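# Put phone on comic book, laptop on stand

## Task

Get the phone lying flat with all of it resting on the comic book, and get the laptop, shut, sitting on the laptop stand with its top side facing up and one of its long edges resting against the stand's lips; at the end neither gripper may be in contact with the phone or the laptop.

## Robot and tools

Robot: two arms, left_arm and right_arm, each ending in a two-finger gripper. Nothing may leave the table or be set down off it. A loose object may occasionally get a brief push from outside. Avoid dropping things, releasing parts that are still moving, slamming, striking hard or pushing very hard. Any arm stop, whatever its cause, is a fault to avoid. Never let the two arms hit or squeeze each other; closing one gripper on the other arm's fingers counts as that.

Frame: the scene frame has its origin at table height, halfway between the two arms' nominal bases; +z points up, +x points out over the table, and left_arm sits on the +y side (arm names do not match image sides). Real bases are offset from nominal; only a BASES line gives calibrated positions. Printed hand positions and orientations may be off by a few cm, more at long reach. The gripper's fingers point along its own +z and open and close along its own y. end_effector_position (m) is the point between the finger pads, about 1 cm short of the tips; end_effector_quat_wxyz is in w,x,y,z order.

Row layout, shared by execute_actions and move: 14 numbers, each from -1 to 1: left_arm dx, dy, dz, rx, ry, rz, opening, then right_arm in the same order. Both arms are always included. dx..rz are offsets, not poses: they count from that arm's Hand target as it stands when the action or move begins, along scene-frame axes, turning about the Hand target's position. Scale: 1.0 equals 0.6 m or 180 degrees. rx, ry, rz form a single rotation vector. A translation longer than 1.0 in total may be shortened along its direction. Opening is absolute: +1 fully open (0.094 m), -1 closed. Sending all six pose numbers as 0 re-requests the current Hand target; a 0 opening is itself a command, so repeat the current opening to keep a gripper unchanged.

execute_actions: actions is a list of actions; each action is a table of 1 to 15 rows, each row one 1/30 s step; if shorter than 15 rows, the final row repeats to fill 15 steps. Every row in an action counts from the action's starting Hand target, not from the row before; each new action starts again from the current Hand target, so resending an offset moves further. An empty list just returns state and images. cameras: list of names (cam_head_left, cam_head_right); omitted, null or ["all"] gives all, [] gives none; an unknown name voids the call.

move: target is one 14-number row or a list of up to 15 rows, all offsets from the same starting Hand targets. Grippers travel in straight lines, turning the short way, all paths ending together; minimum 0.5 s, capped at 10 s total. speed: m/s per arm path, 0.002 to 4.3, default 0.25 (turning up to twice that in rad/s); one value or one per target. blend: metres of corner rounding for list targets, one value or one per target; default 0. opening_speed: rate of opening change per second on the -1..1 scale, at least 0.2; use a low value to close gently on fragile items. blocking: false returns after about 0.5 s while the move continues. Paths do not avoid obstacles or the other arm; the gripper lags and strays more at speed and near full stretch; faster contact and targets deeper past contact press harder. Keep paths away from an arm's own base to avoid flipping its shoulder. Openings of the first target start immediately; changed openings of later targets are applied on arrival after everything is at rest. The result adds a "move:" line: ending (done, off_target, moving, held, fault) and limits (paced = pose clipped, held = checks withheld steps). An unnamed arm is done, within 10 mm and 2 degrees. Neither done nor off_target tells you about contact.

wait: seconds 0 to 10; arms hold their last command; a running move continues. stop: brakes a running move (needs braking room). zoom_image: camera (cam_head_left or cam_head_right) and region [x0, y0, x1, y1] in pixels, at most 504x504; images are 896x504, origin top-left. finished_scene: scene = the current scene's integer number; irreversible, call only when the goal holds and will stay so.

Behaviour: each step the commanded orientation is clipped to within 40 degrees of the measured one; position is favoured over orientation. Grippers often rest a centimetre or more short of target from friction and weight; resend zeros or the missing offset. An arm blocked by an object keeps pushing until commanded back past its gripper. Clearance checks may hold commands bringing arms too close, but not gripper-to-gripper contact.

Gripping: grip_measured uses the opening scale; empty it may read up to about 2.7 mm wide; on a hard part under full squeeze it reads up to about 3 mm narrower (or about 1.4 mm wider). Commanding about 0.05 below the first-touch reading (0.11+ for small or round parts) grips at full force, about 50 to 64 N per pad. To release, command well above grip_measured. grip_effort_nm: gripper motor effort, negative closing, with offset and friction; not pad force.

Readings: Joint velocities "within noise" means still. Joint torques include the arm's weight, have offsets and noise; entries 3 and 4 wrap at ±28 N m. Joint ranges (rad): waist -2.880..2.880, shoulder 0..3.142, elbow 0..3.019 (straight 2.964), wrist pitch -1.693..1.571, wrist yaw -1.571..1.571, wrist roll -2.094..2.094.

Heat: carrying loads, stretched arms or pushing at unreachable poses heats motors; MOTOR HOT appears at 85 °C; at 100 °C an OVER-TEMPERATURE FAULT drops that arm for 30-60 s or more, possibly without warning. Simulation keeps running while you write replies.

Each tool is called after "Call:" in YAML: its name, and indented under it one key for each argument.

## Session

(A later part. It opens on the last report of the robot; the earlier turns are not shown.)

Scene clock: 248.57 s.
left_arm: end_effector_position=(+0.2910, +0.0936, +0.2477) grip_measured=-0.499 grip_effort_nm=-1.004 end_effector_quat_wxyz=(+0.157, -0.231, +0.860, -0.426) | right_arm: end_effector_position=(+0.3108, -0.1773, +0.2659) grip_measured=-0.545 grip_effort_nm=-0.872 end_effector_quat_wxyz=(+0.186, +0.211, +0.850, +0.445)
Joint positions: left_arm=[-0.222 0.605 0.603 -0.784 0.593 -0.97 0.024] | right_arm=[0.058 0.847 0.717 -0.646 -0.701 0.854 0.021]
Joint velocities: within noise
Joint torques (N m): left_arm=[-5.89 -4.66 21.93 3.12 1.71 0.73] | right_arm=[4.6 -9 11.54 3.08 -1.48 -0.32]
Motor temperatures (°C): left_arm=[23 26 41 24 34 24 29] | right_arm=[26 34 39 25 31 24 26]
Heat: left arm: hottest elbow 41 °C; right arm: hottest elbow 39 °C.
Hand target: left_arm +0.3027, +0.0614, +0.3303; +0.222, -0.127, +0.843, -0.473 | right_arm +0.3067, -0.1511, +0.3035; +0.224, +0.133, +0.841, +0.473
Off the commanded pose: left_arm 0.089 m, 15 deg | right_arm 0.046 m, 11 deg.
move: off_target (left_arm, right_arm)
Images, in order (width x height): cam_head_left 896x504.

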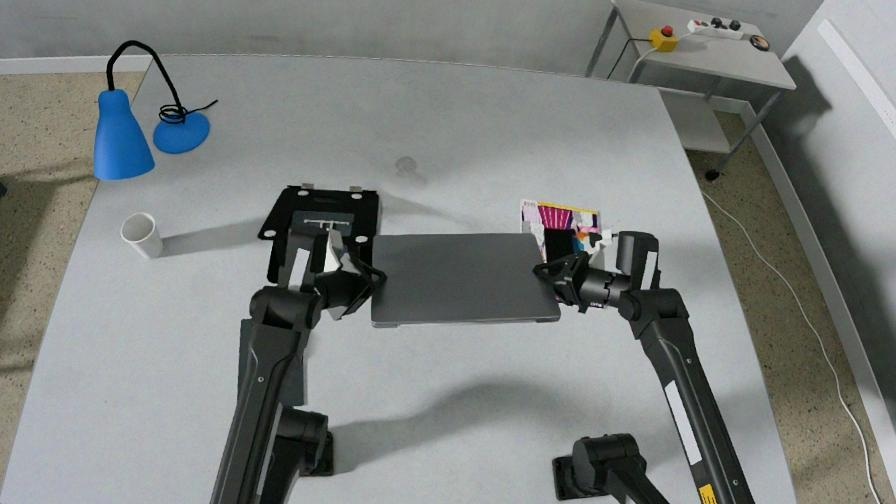

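Call:
move:
  target: [0.0, 0.427, 0.0, 0,0,0,-0.55, 0.0,0.427, 0.0, 0,0,0,-0.55]
  speed: 0.1
  cameras: ["cam_head_left"]

Scene clock: 253.93 s.
left_arm: end_effector_position=(+0.2921, +0.3216, +0.2705) grip_measured=-0.549 grip_effort_nm=-0.823 end_effector_quat_wxyz=(+0.214, -0.232, +0.842, -0.437) | right_arm: end_effector_position=(+0.3083, +0.0517, +0.2625) grip_measured=-0.543 grip_effort_nm=-1.043 end_effector_quat_wxyz=(+0.209, +0.214, +0.843, +0.447)
Joint positions: left_arm=[0.825 1.038 0.886 -1.625 1.002 0.431 0.021] | right_arm=[0.788 1.121 0.822 -0.242 -0.079 1.335 0.021]
Joint velocities: within noise
Joint torques (N m): left_arm=[-2.67 -9.64 19.47 -1.98 2.37 0.75] | right_arm=[5.19 -6.36 16.92 2.19 -0.6 -0.78]
Motor temperatures (°C): left_arm=[23 26 42 24 35 24 29] | right_arm=[26 34 41 25 30 24 27]
Heat: left arm: hottest elbow 42 °C; right arm: hottest elbow 41 °C.
Hand target: left_arm +0.3028, +0.3176, +0.3304; +0.222, -0.127, +0.843, -0.473 | right_arm +0.3067, +0.1051, +0.3037; +0.224, +0.133, +0.841, +0.473
Off the commanded pose: left_arm 0.061 m, 13 deg | right_arm 0.067 m, 10 deg.
joint sent to its limit (left arm) — joint 4 (wrist pitch), lower limit. The joint targets are off in position and orientation.
move: off_target (left_arm, right_arm)
Images, in order (width x height): cam_head_left 896x504.

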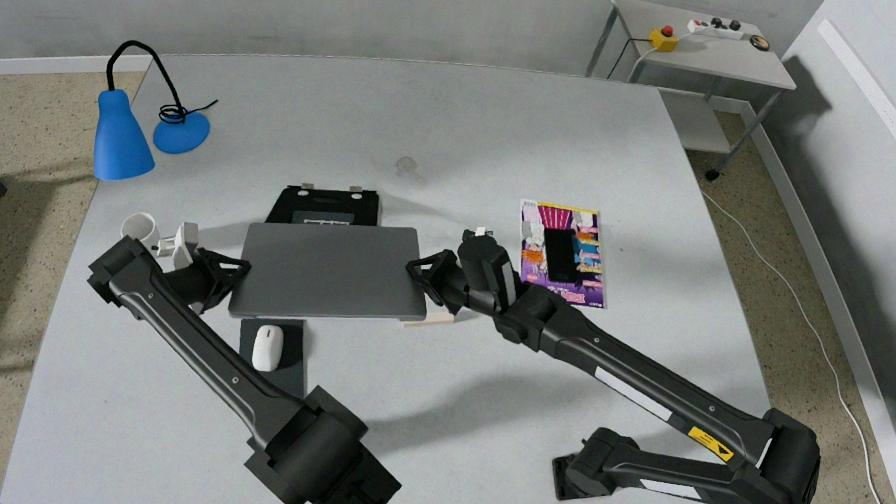

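Call:
move:
  target: [0.25, 0.06, 0.0, 0,0,0,-0.55, 0.25,0.07, 0.0, 0,0,0,-0.55]
  speed: 0.08
  cameras: ["cam_head_left"]

Scene clock: 265.43 s.
left_arm: end_effector_position=(+0.4227, +0.3744, +0.2619) grip_measured=-0.548 grip_effort_nm=-0.632 end_effector_quat_wxyz=(+0.163, -0.209, +0.836, -0.481) | right_arm: end_effector_position=(+0.4472, +0.1077, +0.2642) grip_measured=-0.542 grip_effort_nm=-1.038 end_effector_quat_wxyz=(+0.202, +0.195, +0.846, +0.454)
Joint positions: left_arm=[0.666 1.468 1.211 -1.533 1.053 0.333 0.021] | right_arm=[0.653 1.503 1.175 -0.219 -0.229 1.24 0.022]
Joint velocities: within noise
Joint torques (N m): left_arm=[-6.3 -17.55 19.47 -0.73 2.48 0.51] | right_arm=[2.49 -14.62 17.02 1.4 -0.61 -0.65]
Motor temperatures (°C): left_arm=[23 26 45 24 37 24 29] | right_arm=[26 34 48 25 28 24 27]
Heat: left arm: hottest elbow 45 °C; right arm: hottest elbow 48 °C.
Hand target: left_arm +0.4528, +0.3535, +0.3304; +0.222, -0.127, +0.843, -0.473 | right_arm +0.4568, +0.1469, +0.3035; +0.224, +0.133, +0.841, +0.473
Off the commanded pose: left_arm 0.078 m, 12 deg | right_arm 0.057 m, 8 deg.
move: off_target (left_arm, right_arm)
Images, in order (width x height): cam_head_left 896x504.

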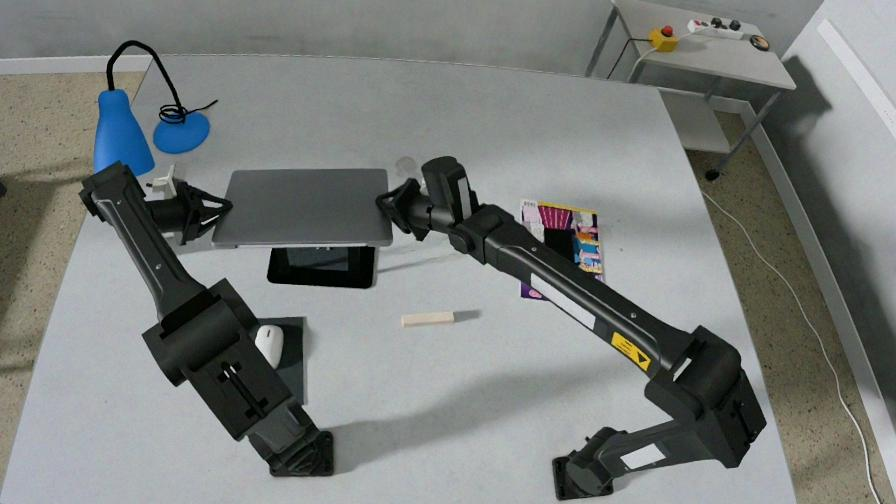

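Call:
move:
  target: [0.06, -0.015, -0.18, 0,0,0,-0.55, 0.035,-0.015, -0.17, 0,0,0,-0.55]
  speed: 0.06
  cameras: ["cam_head_left"]

Call:
zoom_image:
  camera: "cam_head_left"
  region: [80, 100, 460, 320]

Scene clock: 277.07 s.
left_arm: end_effector_position=(+0.4755, +0.3771, +0.1884) grip_measured=-0.547 grip_effort_nm=-0.501 end_effector_quat_wxyz=(+0.193, -0.194, +0.840, -0.468) | right_arm: end_effector_position=(+0.4882, +0.1107, +0.1910) grip_measured=-0.542 grip_effort_nm=-1.033 end_effector_quat_wxyz=(+0.209, +0.197, +0.840, +0.460)
Joint positions: left_arm=[0.595 1.585 1.147 -1.143 1.061 0.175 0.021] | right_arm=[0.612 1.665 1.149 -0.014 -0.259 1.226 0.022]
Joint velocities: left_arm=[-0.015 -0.015 -0.002 0.022 -0.066 0.022 0.008] | right_arm=[within noise]
Joint torques (N m): left_arm=[-6.18 -19.25 10.35 0.59 1.99 0.51] | right_arm=[2.96 -18.26 10.02 2.7 -0.78 -0.7]
Motor temperatures (°C): left_arm=[23 26 47 24 38 24 28] | right_arm=[26 35 52 25 27 25 27]
Heat: left arm: hottest elbow 47 °C; right arm: hottest elbow 52 °C.
Hand target: left_arm +0.4887, +0.3445, +0.2224; +0.222, -0.127, +0.843, -0.473 | right_arm +0.4779, +0.1379, +0.2016; +0.224, +0.133, +0.841, +0.473
Off the commanded pose: left_arm 0.049 m, 8 deg | right_arm 0.031 m, 8 deg.
move: off_target (left_arm, right_arm)
Images, in order (width x height): cam_head_left 896x504.

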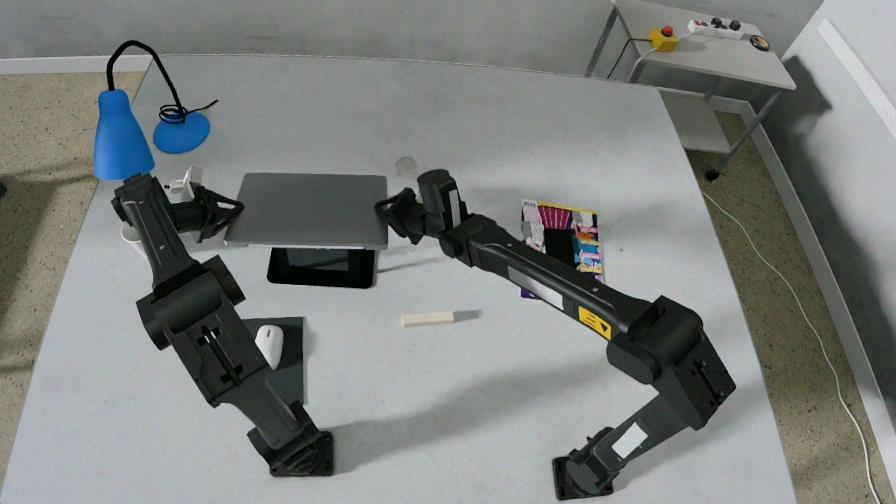

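Scaled by 1.326.

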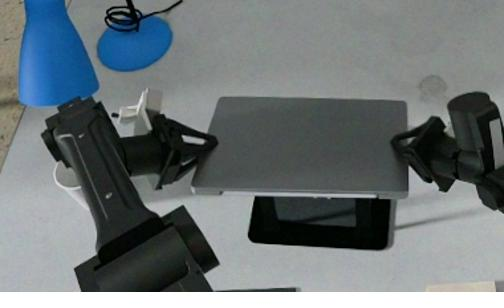

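Call:
move:
  target: [0.085, -0.02, -0.083, 0,0.01,0,-0.55, 0.075,-0.02, -0.083, 0,0.01,0,-0.55]
  speed: 0.06
  cameras: ["cam_head_left", "cam_head_right"]

Call:
zoom_image:
  camera: "cam_head_left"
  region: [80, 100, 460, 320]

Scene clock: 298.83 s.
left_arm: end_effector_position=(+0.5180, +0.3567, +0.1357) grip_measured=-0.548 grip_effort_nm=-0.662 end_effector_quat_wxyz=(+0.171, -0.200, +0.844, -0.467) | right_arm: end_effector_position=(+0.5178, +0.0899, +0.1335) grip_measured=-0.542 grip_effort_nm=-1.043 end_effector_quat_wxyz=(+0.189, +0.215, +0.843, +0.456)
Joint positions: left_arm=[0.503 1.702 1.147 -0.927 1.04 0.014 0.021] | right_arm=[0.546 1.779 1.149 0.058 -0.323 1.227 0.022]
Joint velocities: within noise
Joint torques (N m): left_arm=[-5.95 -19.25 11.67 1.11 1.86 0.41] | right_arm=[2.96 -18.32 12.62 2.19 -0.91 -0.84]
Motor temperatures (°C): left_arm=[23 27 43 24 38 24 28] | right_arm=[26 37 49 25 27 25 28]
Heat: left arm: hottest elbow 43 °C; right arm: hottest elbow 49 °C.
Hand target: left_arm +0.5397, +0.3326, +0.1726; +0.209, -0.135, +0.847, -0.471 | right_arm +0.5229, +0.1260, +0.1519; +0.211, +0.140, +0.845, +0.471
Off the commanded pose: left_arm 0.049 m, 9 deg | right_arm 0.041 m, 9 deg.
move: off_target (left_arm, right_arm)

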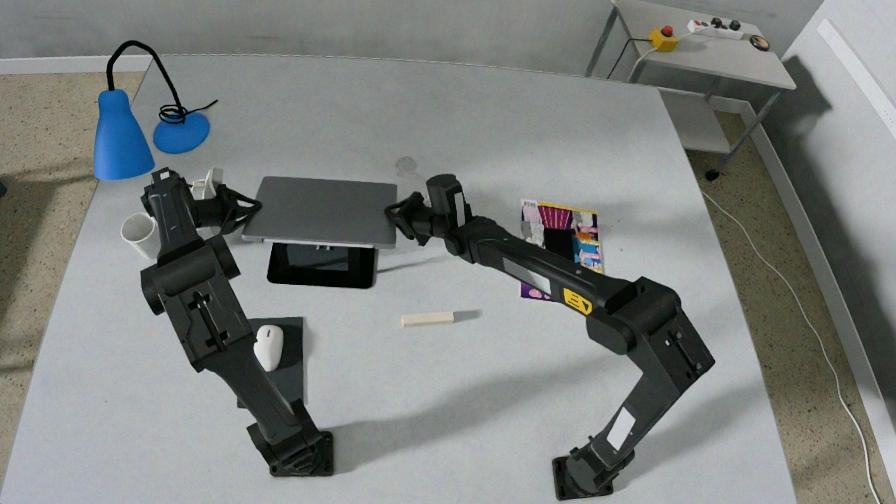

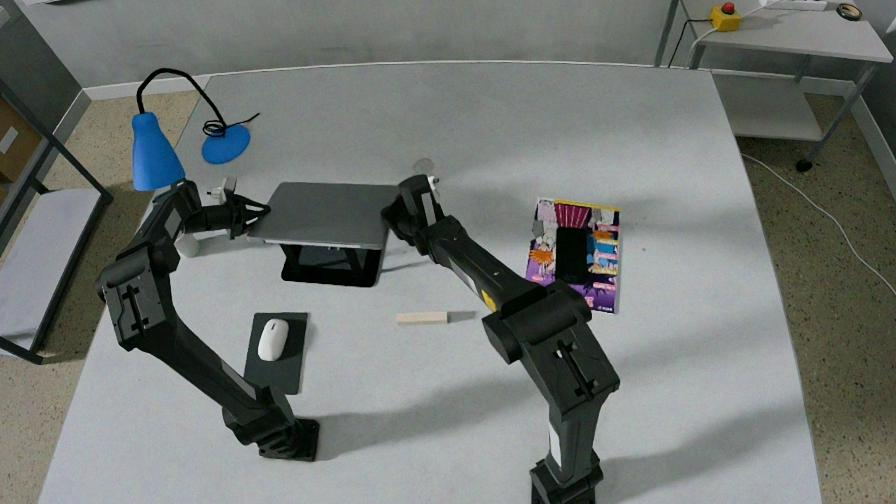

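Scaled by 1.326.

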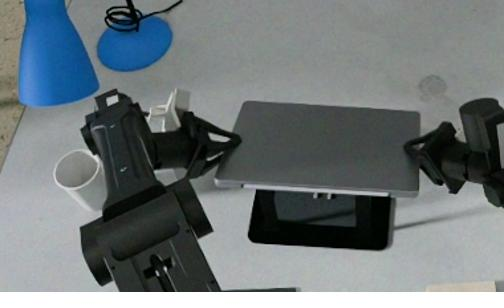

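Call:
move:
  target: [0.0, 0.008, -0.05, 0,0,0,-0.55, 0.0,0.008, -0.05, 0,0,0,-0.55]
  speed: 0.04
  cameras: ["cam_head_left", "cam_head_right"]

Call:
zoom_image:
  camera: "cam_head_left"
  region: [200, 140, 440, 300]

Call:
zoom_image:
  camera: "cam_head_right"
  region: [200, 140, 440, 300]

Scene clock: 307.33 s.
left_arm: end_effector_position=(+0.5258, +0.3602, +0.1253) grip_measured=-0.547 grip_effort_nm=-0.706 end_effector_quat_wxyz=(+0.179, -0.201, +0.841, -0.470) | right_arm: end_effector_position=(+0.5266, +0.0939, +0.1228) grip_measured=-0.546 grip_effort_nm=-1.038 end_effector_quat_wxyz=(+0.199, +0.217, +0.834, +0.467)
Joint positions: left_arm=[0.502 1.729 1.147 -0.872 1.049 -0.006 0.021] | right_arm=[0.546 1.818 1.149 0.133 -0.315 1.241 0.021]
Joint velocities: within noise
Joint torques (N m): left_arm=[-5.83 -18.43 9.65 1.47 1.55 0.73] | right_arm=[3.31 -17.61 11.32 2.13 -1.01 -0.93]
Motor temperatures (°C): left_arm=[23 28 42 24 38 24 28] | right_arm=[26 36 49 25 27 25 28]
Heat: left arm: hottest elbow 42 °C; right arm: hottest elbow 49 °C.
Hand target: left_arm +0.5397, +0.3373, +0.1427; +0.209, -0.135, +0.847, -0.471 | right_arm +0.5228, +0.1309, +0.1221; +0.211, +0.140, +0.845, +0.471
Off the commanded pose: left_arm 0.032 m, 8 deg | right_arm 0.037 m, 9 deg.
move: off_target (left_arm, right_arm)

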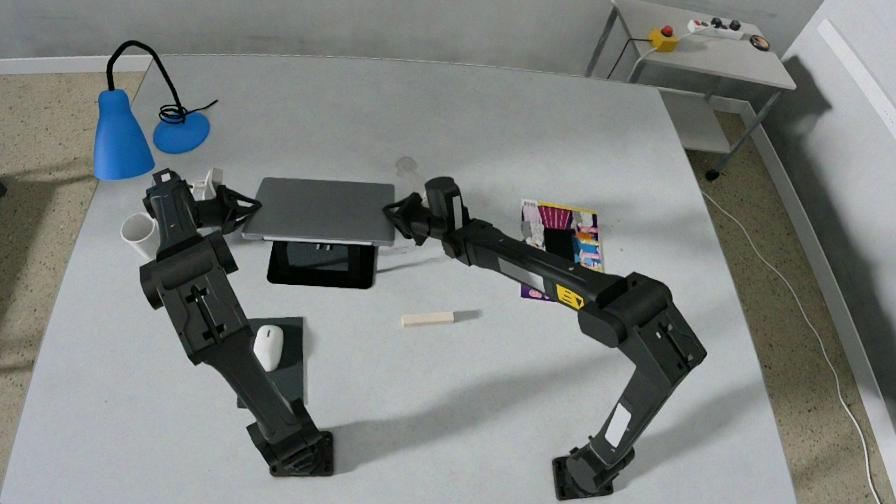

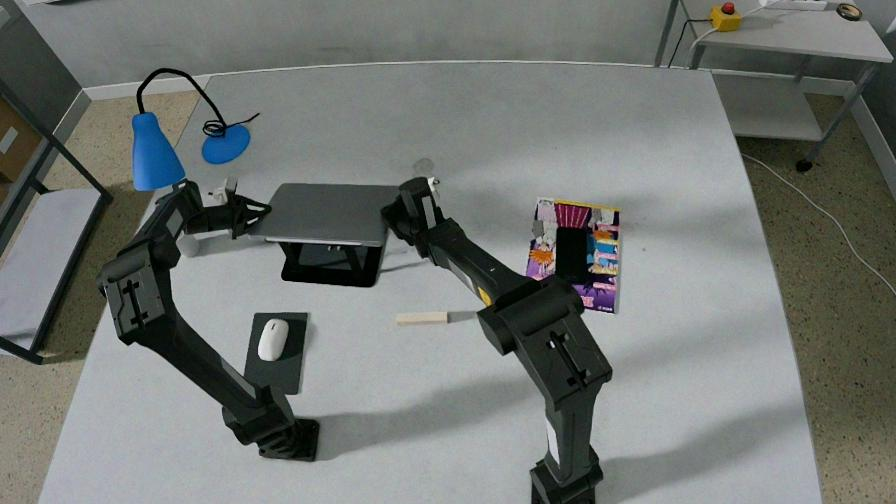

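Scaled by 2.100.

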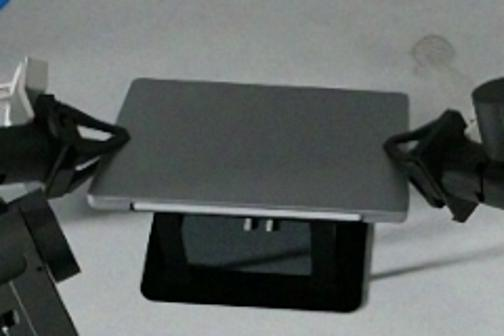

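Scaled by 2.100.

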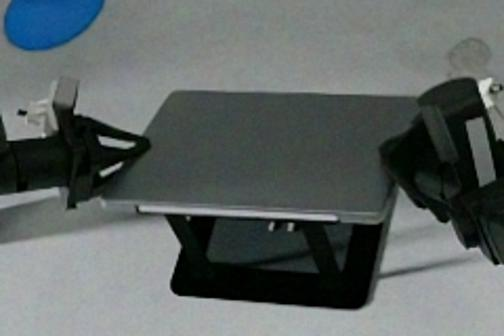

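Call:
move:
  target:
    - [-0.035, 0.0, 0.0, 0,0,0,-0.55, -0.035,0.0, 0.0, 0,0,0,-0.55]
    - [-0.035, 0.0, -0.035, 0,0,0,-0.55, -0.035,0.0, -0.035, 0,0,0,-0.55]
  speed: 0.04
  cameras: ["cam_head_left", "cam_head_right"]

Call:
zoom_image:
  camera: "cam_head_left"
  region: [200, 140, 440, 300]

Call:
zoom_image:
  camera: "cam_head_right"
  region: [200, 140, 440, 300]

Scene clock: 321.63 s.
left_arm: end_effector_position=(+0.5235, +0.3590, +0.1198) grip_measured=-0.545 grip_effort_nm=-0.794 end_effector_quat_wxyz=(+0.190, -0.198, +0.837, -0.474) | right_arm: end_effector_position=(+0.5275, +0.0930, +0.1204) grip_measured=-0.549 grip_effort_nm=-1.038 end_effector_quat_wxyz=(+0.207, +0.222, +0.826, +0.476)
Joint positions: left_arm=[0.506 1.727 1.117 -0.817 1.066 -0.016 0.021] | right_arm=[0.546 1.825 1.131 0.187 -0.306 1.258 0.021]
Joint velocities: within noise
Joint torques (N m): left_arm=[-3.78 -18.73 5.61 0.84 0.92 1.18] | right_arm=[4.66 -17.32 7.42 2.67 -0.83 -0.95]
Motor temperatures (°C): left_arm=[23 28 40 24 37 24 28] | right_arm=[26 36 49 25 28 26 28]
Heat: left arm: hottest elbow 40 °C; right arm: hottest elbow 49 °C.
Hand target: left_arm +0.5187, +0.3373, +0.1217; +0.209, -0.135, +0.847, -0.471 | right_arm +0.5018, +0.1308, +0.1009; +0.211, +0.140, +0.845, +0.471
Off the commanded pose: left_arm 0.022 m, 8 deg | right_arm 0.050 m, 10 deg.
move: off_target (left_arm, right_arm)

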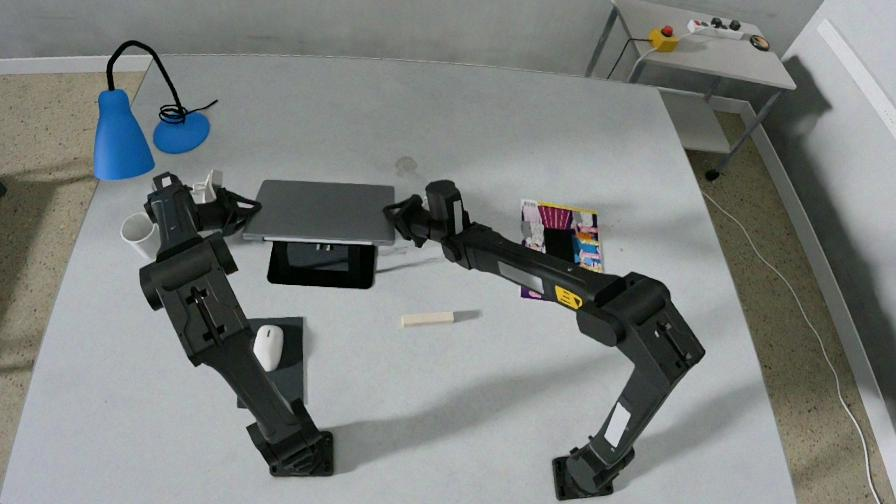

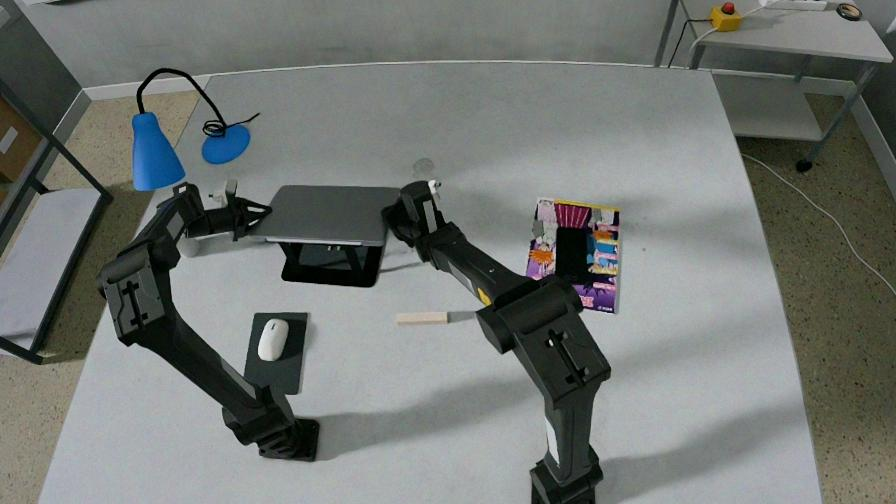

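Scaled by 2.100.

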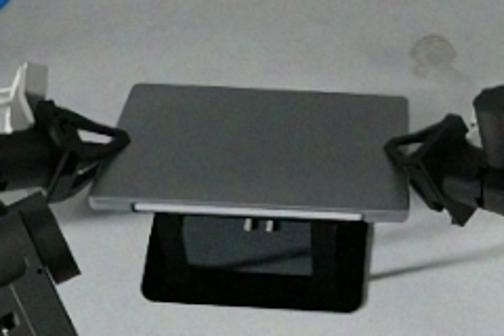

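Scaled by 2.100.

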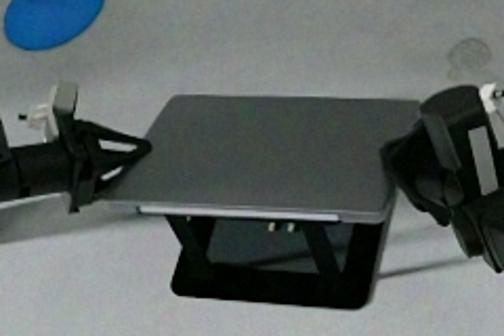

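Call:
move:
  target:
    - [-0.01, 0.0, 0.045, 0,0,0,-0.55, -0.01,0.0, 0.045, 0,0,0,-0.55]
    - [-0.045, 0.0, 0.045, 0,0,0,-0.55, -0.03,0.0, 0.045, 0,0,0,-0.55]
  speed: 0.04
  cameras: ["cam_head_left"]

Call:
zoom_image:
  camera: "cam_head_left"
  region: [200, 140, 440, 300]

Scene clock: 336.47 s.
left_arm: end_effector_position=(+0.4965, +0.3582, +0.1224) grip_measured=-0.549 grip_effort_nm=-0.823 end_effector_quat_wxyz=(+0.179, -0.208, +0.839, -0.470) | right_arm: end_effector_position=(+0.5167, +0.0927, +0.1215) grip_measured=-0.545 grip_effort_nm=-0.930 end_effector_quat_wxyz=(+0.208, +0.215, +0.830, +0.470)
Joint positions: left_arm=[0.532 1.679 1.069 -0.882 1.053 0.029 0.021] | right_arm=[0.556 1.802 1.108 0.179 -0.299 1.244 0.021]
Joint velocities: left_arm=[-0.005 -0.015 0.002 -0.007 -0.095 0.037 -0.005] | right_arm=[within noise]
Joint torques (N m): left_arm=[-3.08 -19.31 6.87 -0.32 1.53 1.2] | right_arm=[5.25 -21.95 7.39 1.59 -0.55 -0.8]
Motor temperatures (°C): left_arm=[23 28 39 24 35 25 28] | right_arm=[26 38 47 25 27 26 28]
Heat: left arm: hottest elbow 39 °C; right arm: hottest elbow 47 °C.
Hand target: left_arm +0.4918, +0.3374, +0.1486; +0.209, -0.135, +0.847, -0.471 | right_arm +0.4838, +0.1308, +0.1280; +0.211, +0.140, +0.845, +0.471
Off the commanded pose: left_arm 0.034 m, 9 deg | right_arm 0.051 m, 9 deg.
move: off_target (left_arm, right_arm)
Images, in order (width x height): cam_head_left 896x504.

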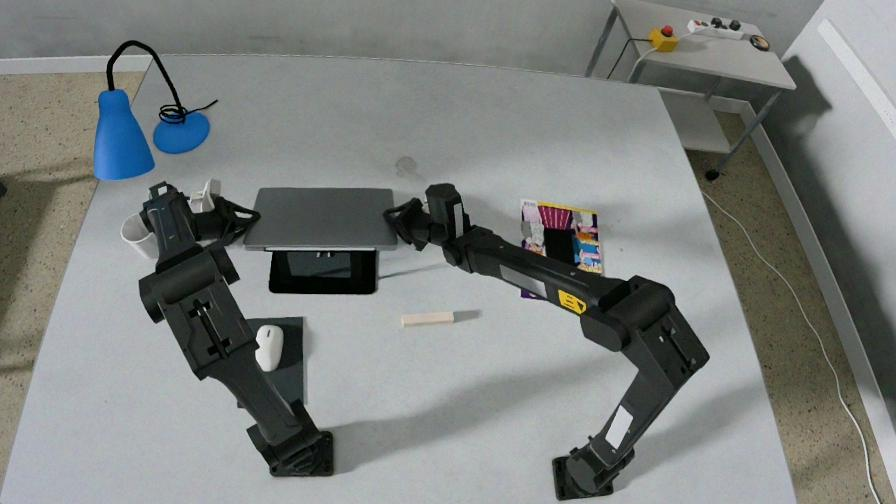

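Scaled by 2.100.

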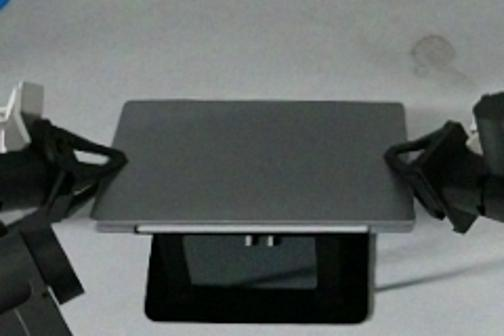

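Call:
move:
  target: [0.015, 0.0, 0.06, 0,0,0,-0.55, 0.0,0.0, 0.055, 0,0,0,-0.55]
  speed: 0.04
  cameras: ["cam_head_left", "cam_head_right"]

Call:
zoom_image:
  camera: "cam_head_left"
  region: [200, 140, 440, 300]

Call:
zoom_image:
  camera: "cam_head_right"
  region: [200, 140, 440, 300]

Scene clock: 343.80 s.
left_arm: end_effector_position=(+0.4848, +0.3530, +0.1264) grip_measured=-0.547 grip_effort_nm=-0.701 end_effector_quat_wxyz=(+0.156, -0.215, +0.841, -0.472) | right_arm: end_effector_position=(+0.5077, +0.0880, +0.1291) grip_measured=-0.549 grip_effort_nm=-1.038 end_effector_quat_wxyz=(+0.197, +0.215, +0.841, +0.455)
Joint positions: left_arm=[0.533 1.664 1.069 -0.964 1.04 0.055 0.021] | right_arm=[0.557 1.764 1.108 0.095 -0.299 1.229 0.021]
Joint velocities: left_arm=[0.005 -0.005 -0.002 0.007 0.081 -0.037 -0.004] | right_arm=[within noise]
Joint torques (N m): left_arm=[-4.13 -21.54 12.44 -0.65 2.04 0.91] | right_arm=[5.25 -22.71 9.52 1.57 -0.5 -0.66]
Motor temperatures (°C): left_arm=[23 29 39 24 36 25 29] | right_arm=[26 38 46 25 27 26 28]
Heat: left arm: hottest elbow 39 °C; right arm: hottest elbow 46 °C.
Hand target: left_arm +0.5008, +0.3375, +0.1846; +0.209, -0.135, +0.847, -0.471 | right_arm +0.4838, +0.1308, +0.1610; +0.211, +0.140, +0.845, +0.471
Off the commanded pose: left_arm 0.062 m, 11 deg | right_arm 0.058 m, 9 deg.
move: off_target (left_arm, right_arm)

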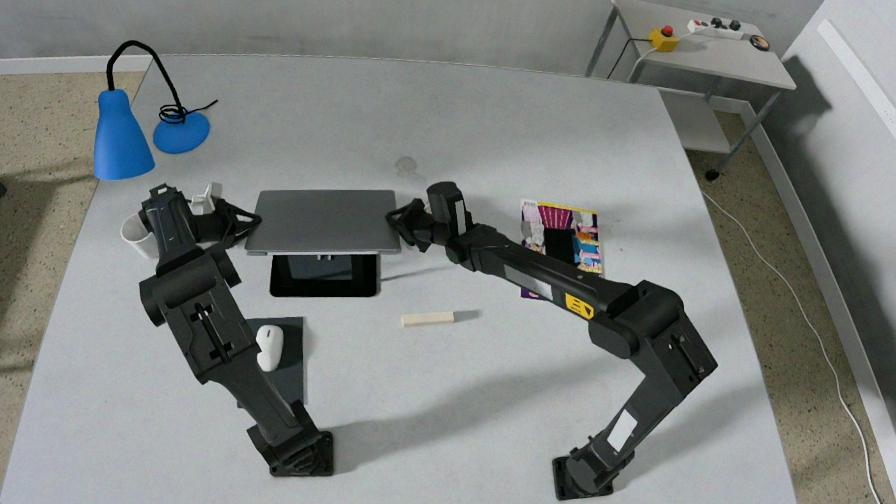

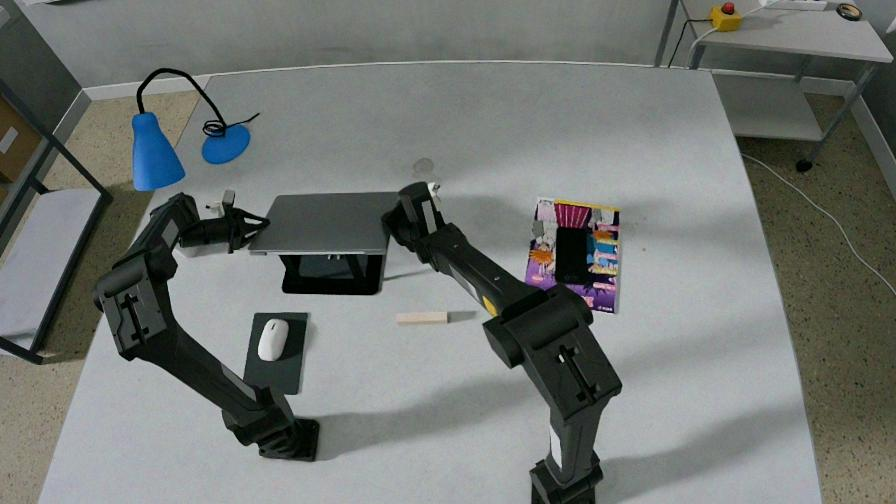

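Scaled by 2.100.

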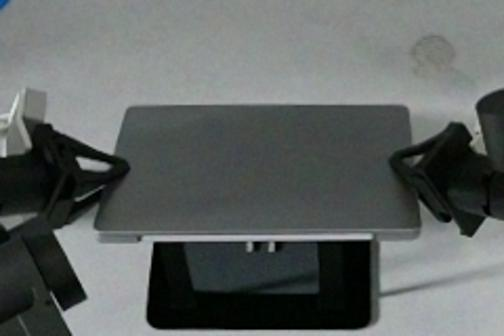

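Scaled by 2.100.

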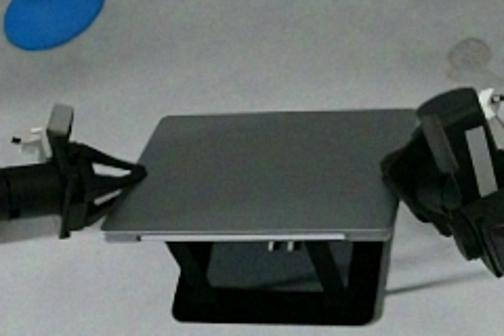

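Call:
move:
  target: [0.02, 0.0, 0.05, 0,0,0,-0.55, 0.03,0.0, 0.06, 0,0,0,-0.55]
  speed: 0.04
  cameras: ["cam_head_left", "cam_head_right"]

Call:
zoom_image:
  camera: "cam_head_left"
  region: [200, 140, 440, 300]

Call:
zoom_image:
  camera: "cam_head_right"
  region: [200, 140, 440, 300]

Scene clock: 350.10 s.
left_arm: end_effector_position=(+0.4768, +0.3488, +0.1313) grip_measured=-0.549 grip_effort_nm=-0.437 end_effector_quat_wxyz=(+0.132, -0.226, +0.840, -0.475) | right_arm: end_effector_position=(+0.4954, +0.0827, +0.1353) grip_measured=-0.549 grip_effort_nm=-1.043 end_effector_quat_wxyz=(+0.176, +0.219, +0.853, +0.440)
Joint positions: left_arm=[0.533 1.656 1.078 -1.04 1.032 0.064 0.021] | right_arm=[0.557 1.726 1.108 0 -0.311 1.226 0.021]
Joint velocities: left_arm=[-0.024 -0.024 -0.007 -0.007 0.007 0.022 0.011] | right_arm=[within noise]
Joint torques (N m): left_arm=[-5.42 -23.71 16.95 -0.77 2.43 0.67] | right_arm=[4.07 -21.66 14.9 1.17 -0.5 -0.7]
Motor temperatures (°C): left_arm=[23 29 39 24 37 25 28] | right_arm=[26 39 46 25 27 26 28]
Heat: left arm: hottest elbow 39 °C; right arm: hottest elbow 46 °C.
Hand target: left_arm +0.5128, +0.3374, +0.2146; +0.209, -0.135, +0.847, -0.471 | right_arm +0.5018, +0.1308, +0.1969; +0.211, +0.140, +0.845, +0.471
Off the commanded pose: left_arm 0.091 m, 14 deg | right_arm 0.079 m, 11 deg.
move: off_target (left_arm, right_arm)

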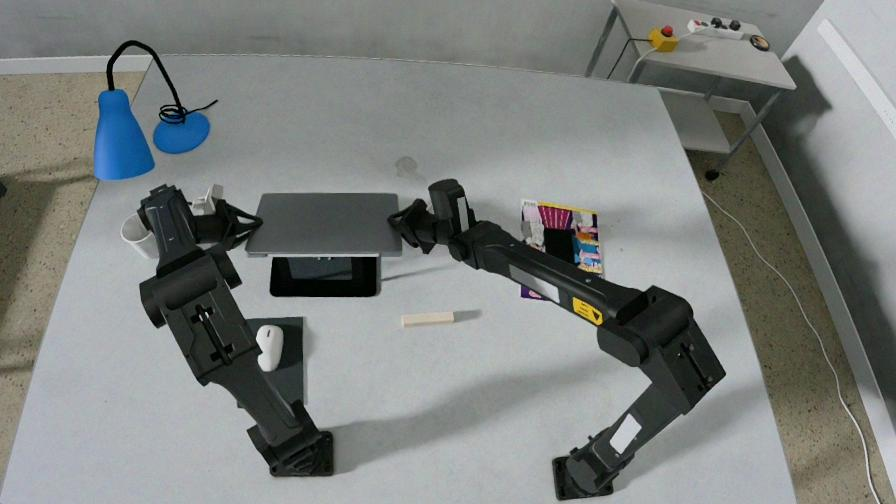

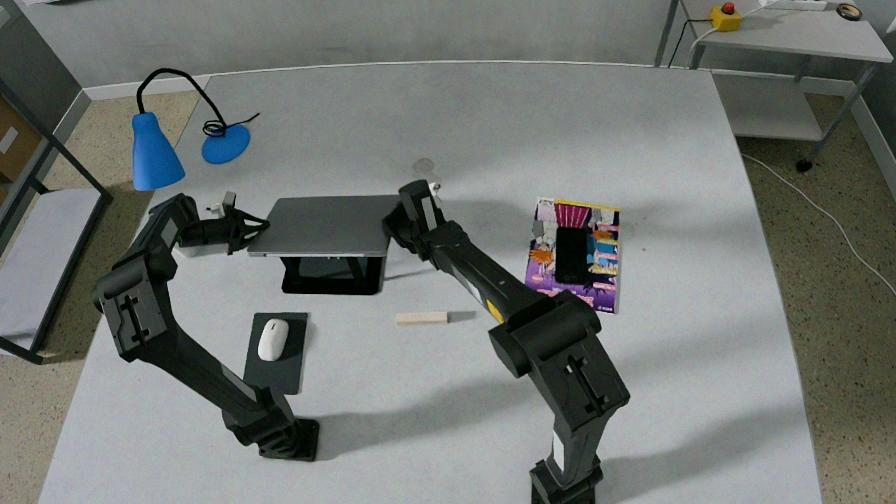

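Scaled by 2.100.

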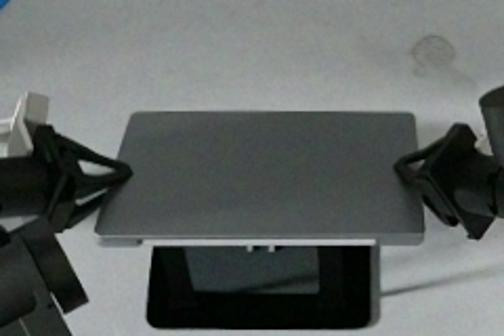

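Scaled by 2.100.

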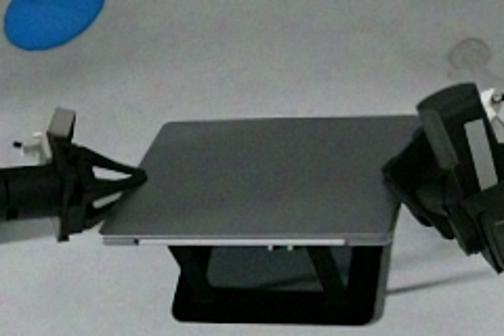

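Call:
move:
  target: [0.0, 0.0, 0.06, 0,0,0,-0.55, 0.0,0.0, 0.06, 0,0,0,-0.55]
  speed: 0.04
  cameras: ["cam_head_left", "cam_head_right"]

Call:
zoom_image:
  camera: "cam_head_left"
  region: [200, 140, 440, 300]

Call:
zoom_image:
  camera: "cam_head_right"
  region: [200, 140, 440, 300]

Scene clock: 354.30 s.
left_arm: end_effector_position=(+0.4792, +0.3503, +0.1648) grip_measured=-0.548 grip_effort_nm=-0.657 end_effector_quat_wxyz=(+0.131, -0.225, +0.840, -0.476) | right_arm: end_effector_position=(+0.4972, +0.0839, +0.1698) grip_measured=-0.549 grip_effort_nm=-1.033 end_effector_quat_wxyz=(+0.176, +0.219, +0.853, +0.439)
Joint positions: left_arm=[0.533 1.619 1.133 -1.138 1.031 0.068 0.021] | right_arm=[0.557 1.68 1.154 -0.092 -0.311 1.226 0.021]
Joint velocities: left_arm=[-0.015 0.005 0.012 -0.002 0.007 0.051 -0.004] | right_arm=[within noise]
Joint torques (N m): left_arm=[-5.25 -22.12 18.55 -0.62 2.39 0.6] | right_arm=[4.07 -21.07 15.54 1.24 -0.51 -0.69]
Motor temperatures (°C): left_arm=[23 29 40 24 38 25 28] | right_arm=[26 39 48 25 27 26 28]
Heat: left arm: hottest elbow 40 °C; right arm: hottest elbow 48 °C.
Hand target: left_arm +0.5128, +0.3374, +0.2507; +0.209, -0.135, +0.847, -0.471 | right_arm +0.5018, +0.1308, +0.2330; +0.211, +0.140, +0.845, +0.471
Off the commanded pose: left_arm 0.093 m, 14 deg | right_arm 0.079 m, 11 deg.
move: off_target (left_arm, right_arm)

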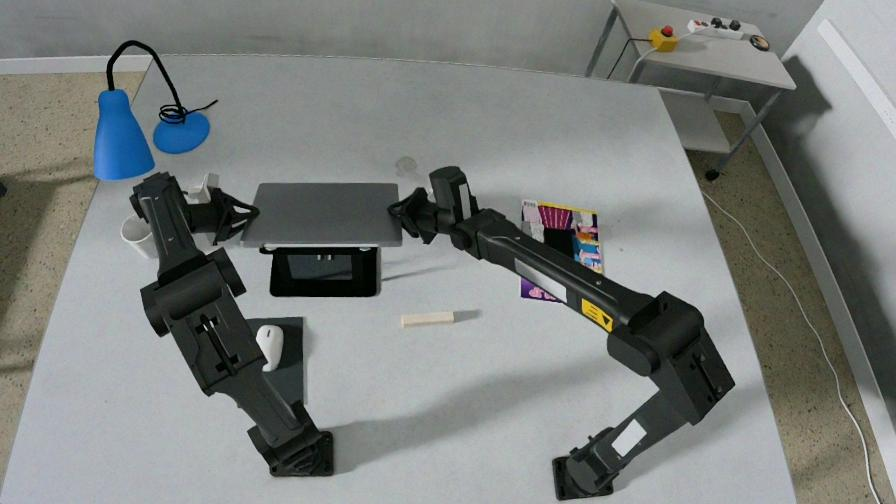

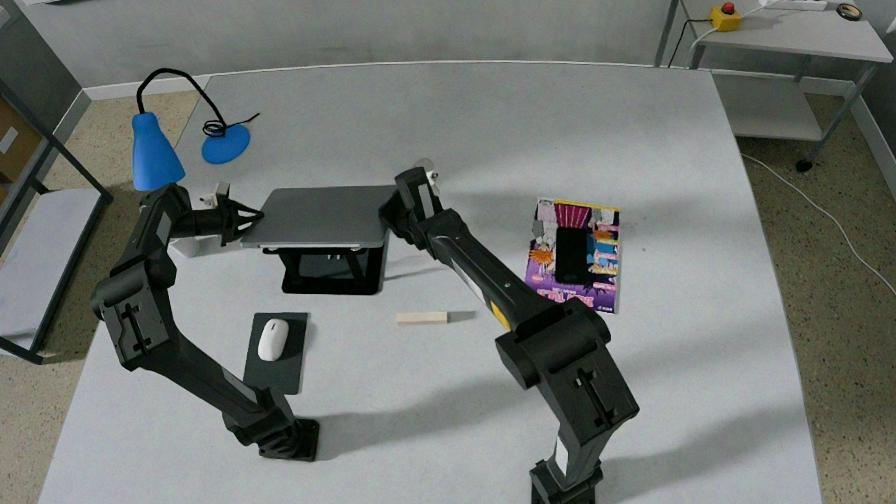

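Scaled by 2.100.

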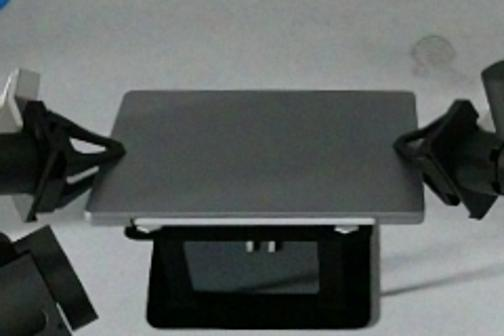

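Scaled by 2.100.

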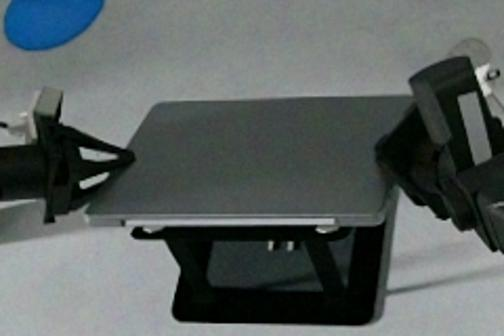

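Call:
move:
  target: [-0.025, 0.0, -0.13, 0,0,0,-0.55, -0.01,0.0, -0.12, 0,0,0,-0.55]
  speed: 0.04
  cameras: ["cam_head_left", "cam_head_right"]

Call:
zoom_image:
  camera: "cam_head_left"
  region: [200, 140, 440, 300]

Call:
zoom_image:
  camera: "cam_head_right"
  region: [200, 140, 440, 300]

Scene clock: 363.60 s.
left_arm: end_effector_position=(+0.4896, +0.3568, +0.1415) grip_measured=-0.546 grip_effort_nm=-0.730 end_effector_quat_wxyz=(+0.171, -0.201, +0.844, -0.467) | right_arm: end_effector_position=(+0.5099, +0.0912, +0.1483) grip_measured=-0.549 grip_effort_nm=-1.038 end_effector_quat_wxyz=(+0.198, +0.204, +0.844, +0.454)
Joint positions: left_arm=[0.535 1.646 1.094 -0.983 1.04 0.076 0.021] | right_arm=[0.557 1.743 1.14 0.04 -0.308 1.207 0.021]
Joint velocities: within noise
Joint torques (N m): left_arm=[-4.37 -19.72 9.46 0.53 2.06 0.78] | right_arm=[4.42 -19.19 9.77 2.8 -0.55 -0.53]
Motor temperatures (°C): left_arm=[23 29 42 24 40 25 28] | right_arm=[26 39 51 25 27 26 28]
Heat: left arm: hottest elbow 42 °C; right arm: hottest elbow 51 °C.
Hand target: left_arm +0.4977, +0.3373, +0.1727; +0.209, -0.135, +0.847, -0.471 | right_arm +0.4958, +0.1308, +0.1610; +0.211, +0.140, +0.845, +0.471
Off the commanded pose: left_arm 0.038 m, 9 deg | right_arm 0.044 m, 8 deg.
move: off_target (left_arm, right_arm)

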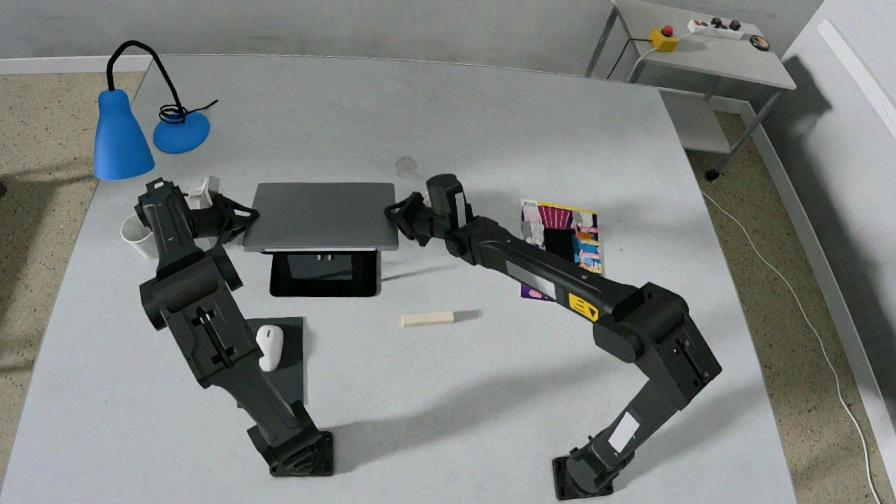

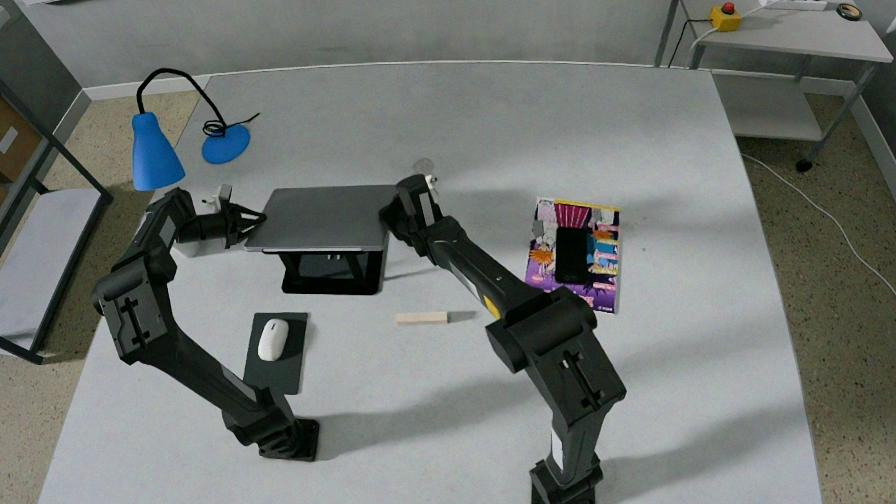

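Scaled by 2.100.

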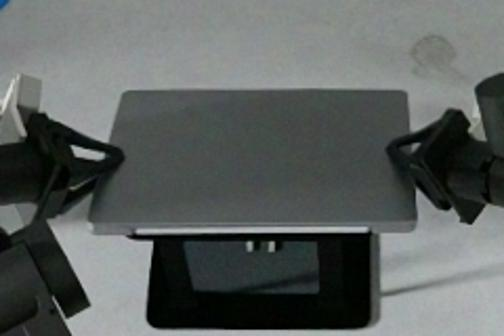

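Scaled by 2.100.

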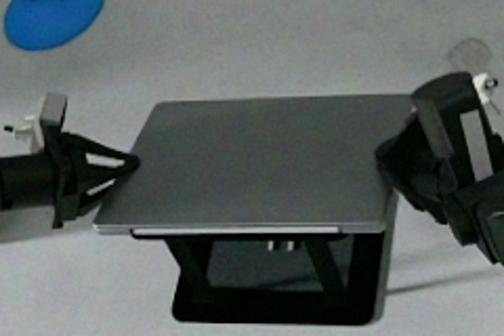

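Call:
move:
  target: [-0.02, 0.0, -0.045, 0,0,0,-0.55, -0.02,0.0, -0.045, 0,0,0,-0.55]
  speed: 0.04
  cameras: ["cam_head_left", "cam_head_right"]

Call:
zoom_image:
  camera: "cam_head_left"
  region: [200, 140, 440, 300]

Call:
zoom_image:
  camera: "cam_head_right"
  region: [200, 140, 440, 300]

Scene clock: 369.30 s.
left_arm: end_effector_position=(+0.4831, +0.3546, +0.1290) grip_measured=-0.546 grip_effort_nm=-0.540 end_effector_quat_wxyz=(+0.177, -0.200, +0.842, -0.469) | right_arm: end_effector_position=(+0.5040, +0.0886, +0.1337) grip_measured=-0.550 grip_effort_nm=-1.043 end_effector_quat_wxyz=(+0.205, +0.206, +0.838, +0.461)
Joint positions: left_arm=[0.541 1.647 1.05 -0.93 1.051 0.076 0.021] | right_arm=[0.561 1.753 1.092 0.121 -0.3 1.219 0.021]
Joint velocities: within noise
Joint torques (N m): left_arm=[-3.55 -18.08 7.43 0.51 1.64 1] | right_arm=[5.07 -18.08 8.85 2.91 -0.46 -0.54]
Motor temperatures (°C): left_arm=[23 29 41 24 40 25 28] | right_arm=[26 39 49 25 27 26 28]
Heat: left arm: hottest elbow 41 °C; right arm: hottest elbow 49 °C.
Hand target: left_arm +0.4857, +0.3374, +0.1455; +0.209, -0.135, +0.847, -0.471 | right_arm +0.4838, +0.1309, +0.1339; +0.211, +0.140, +0.845, +0.471
Off the commanded pose: left_arm 0.024 m, 8 deg | right_arm 0.047 m, 8 deg.
move: off_target (left_arm, right_arm)

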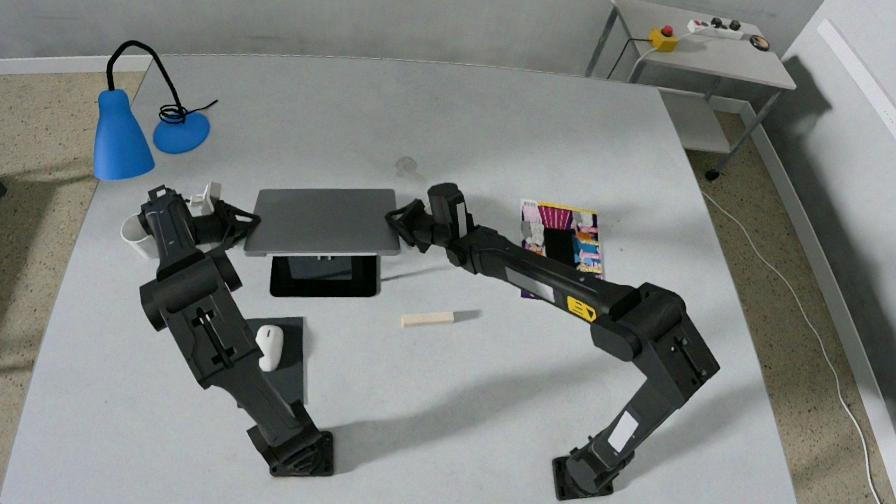

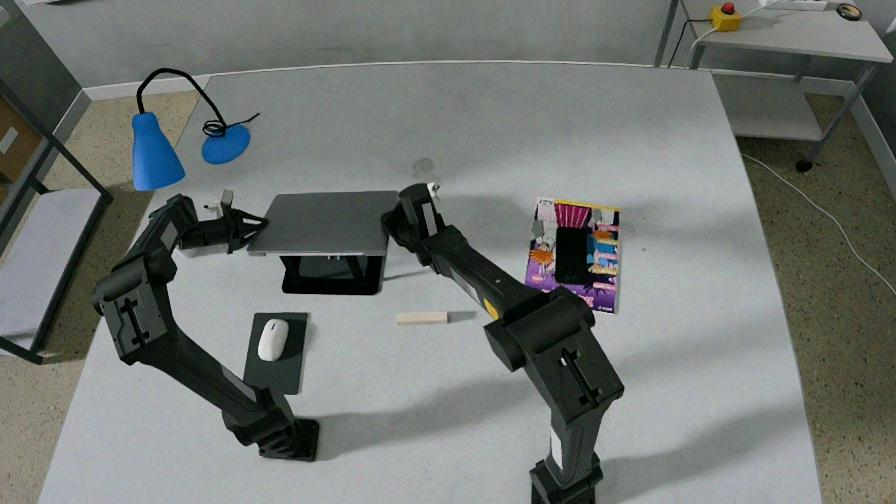

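Scaled by 2.100.

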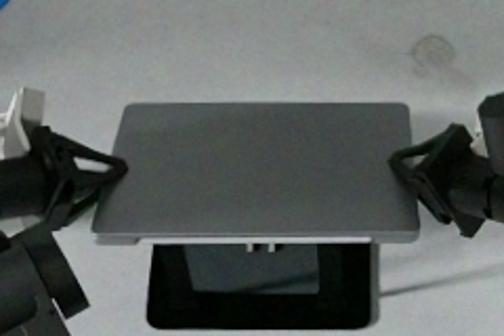

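Scaled by 2.100.

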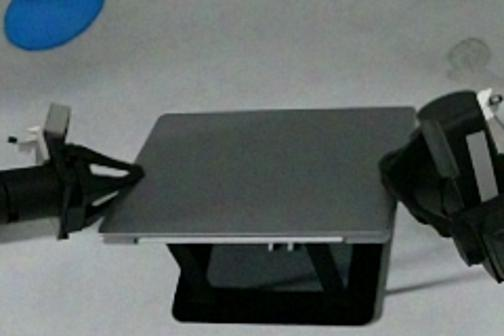

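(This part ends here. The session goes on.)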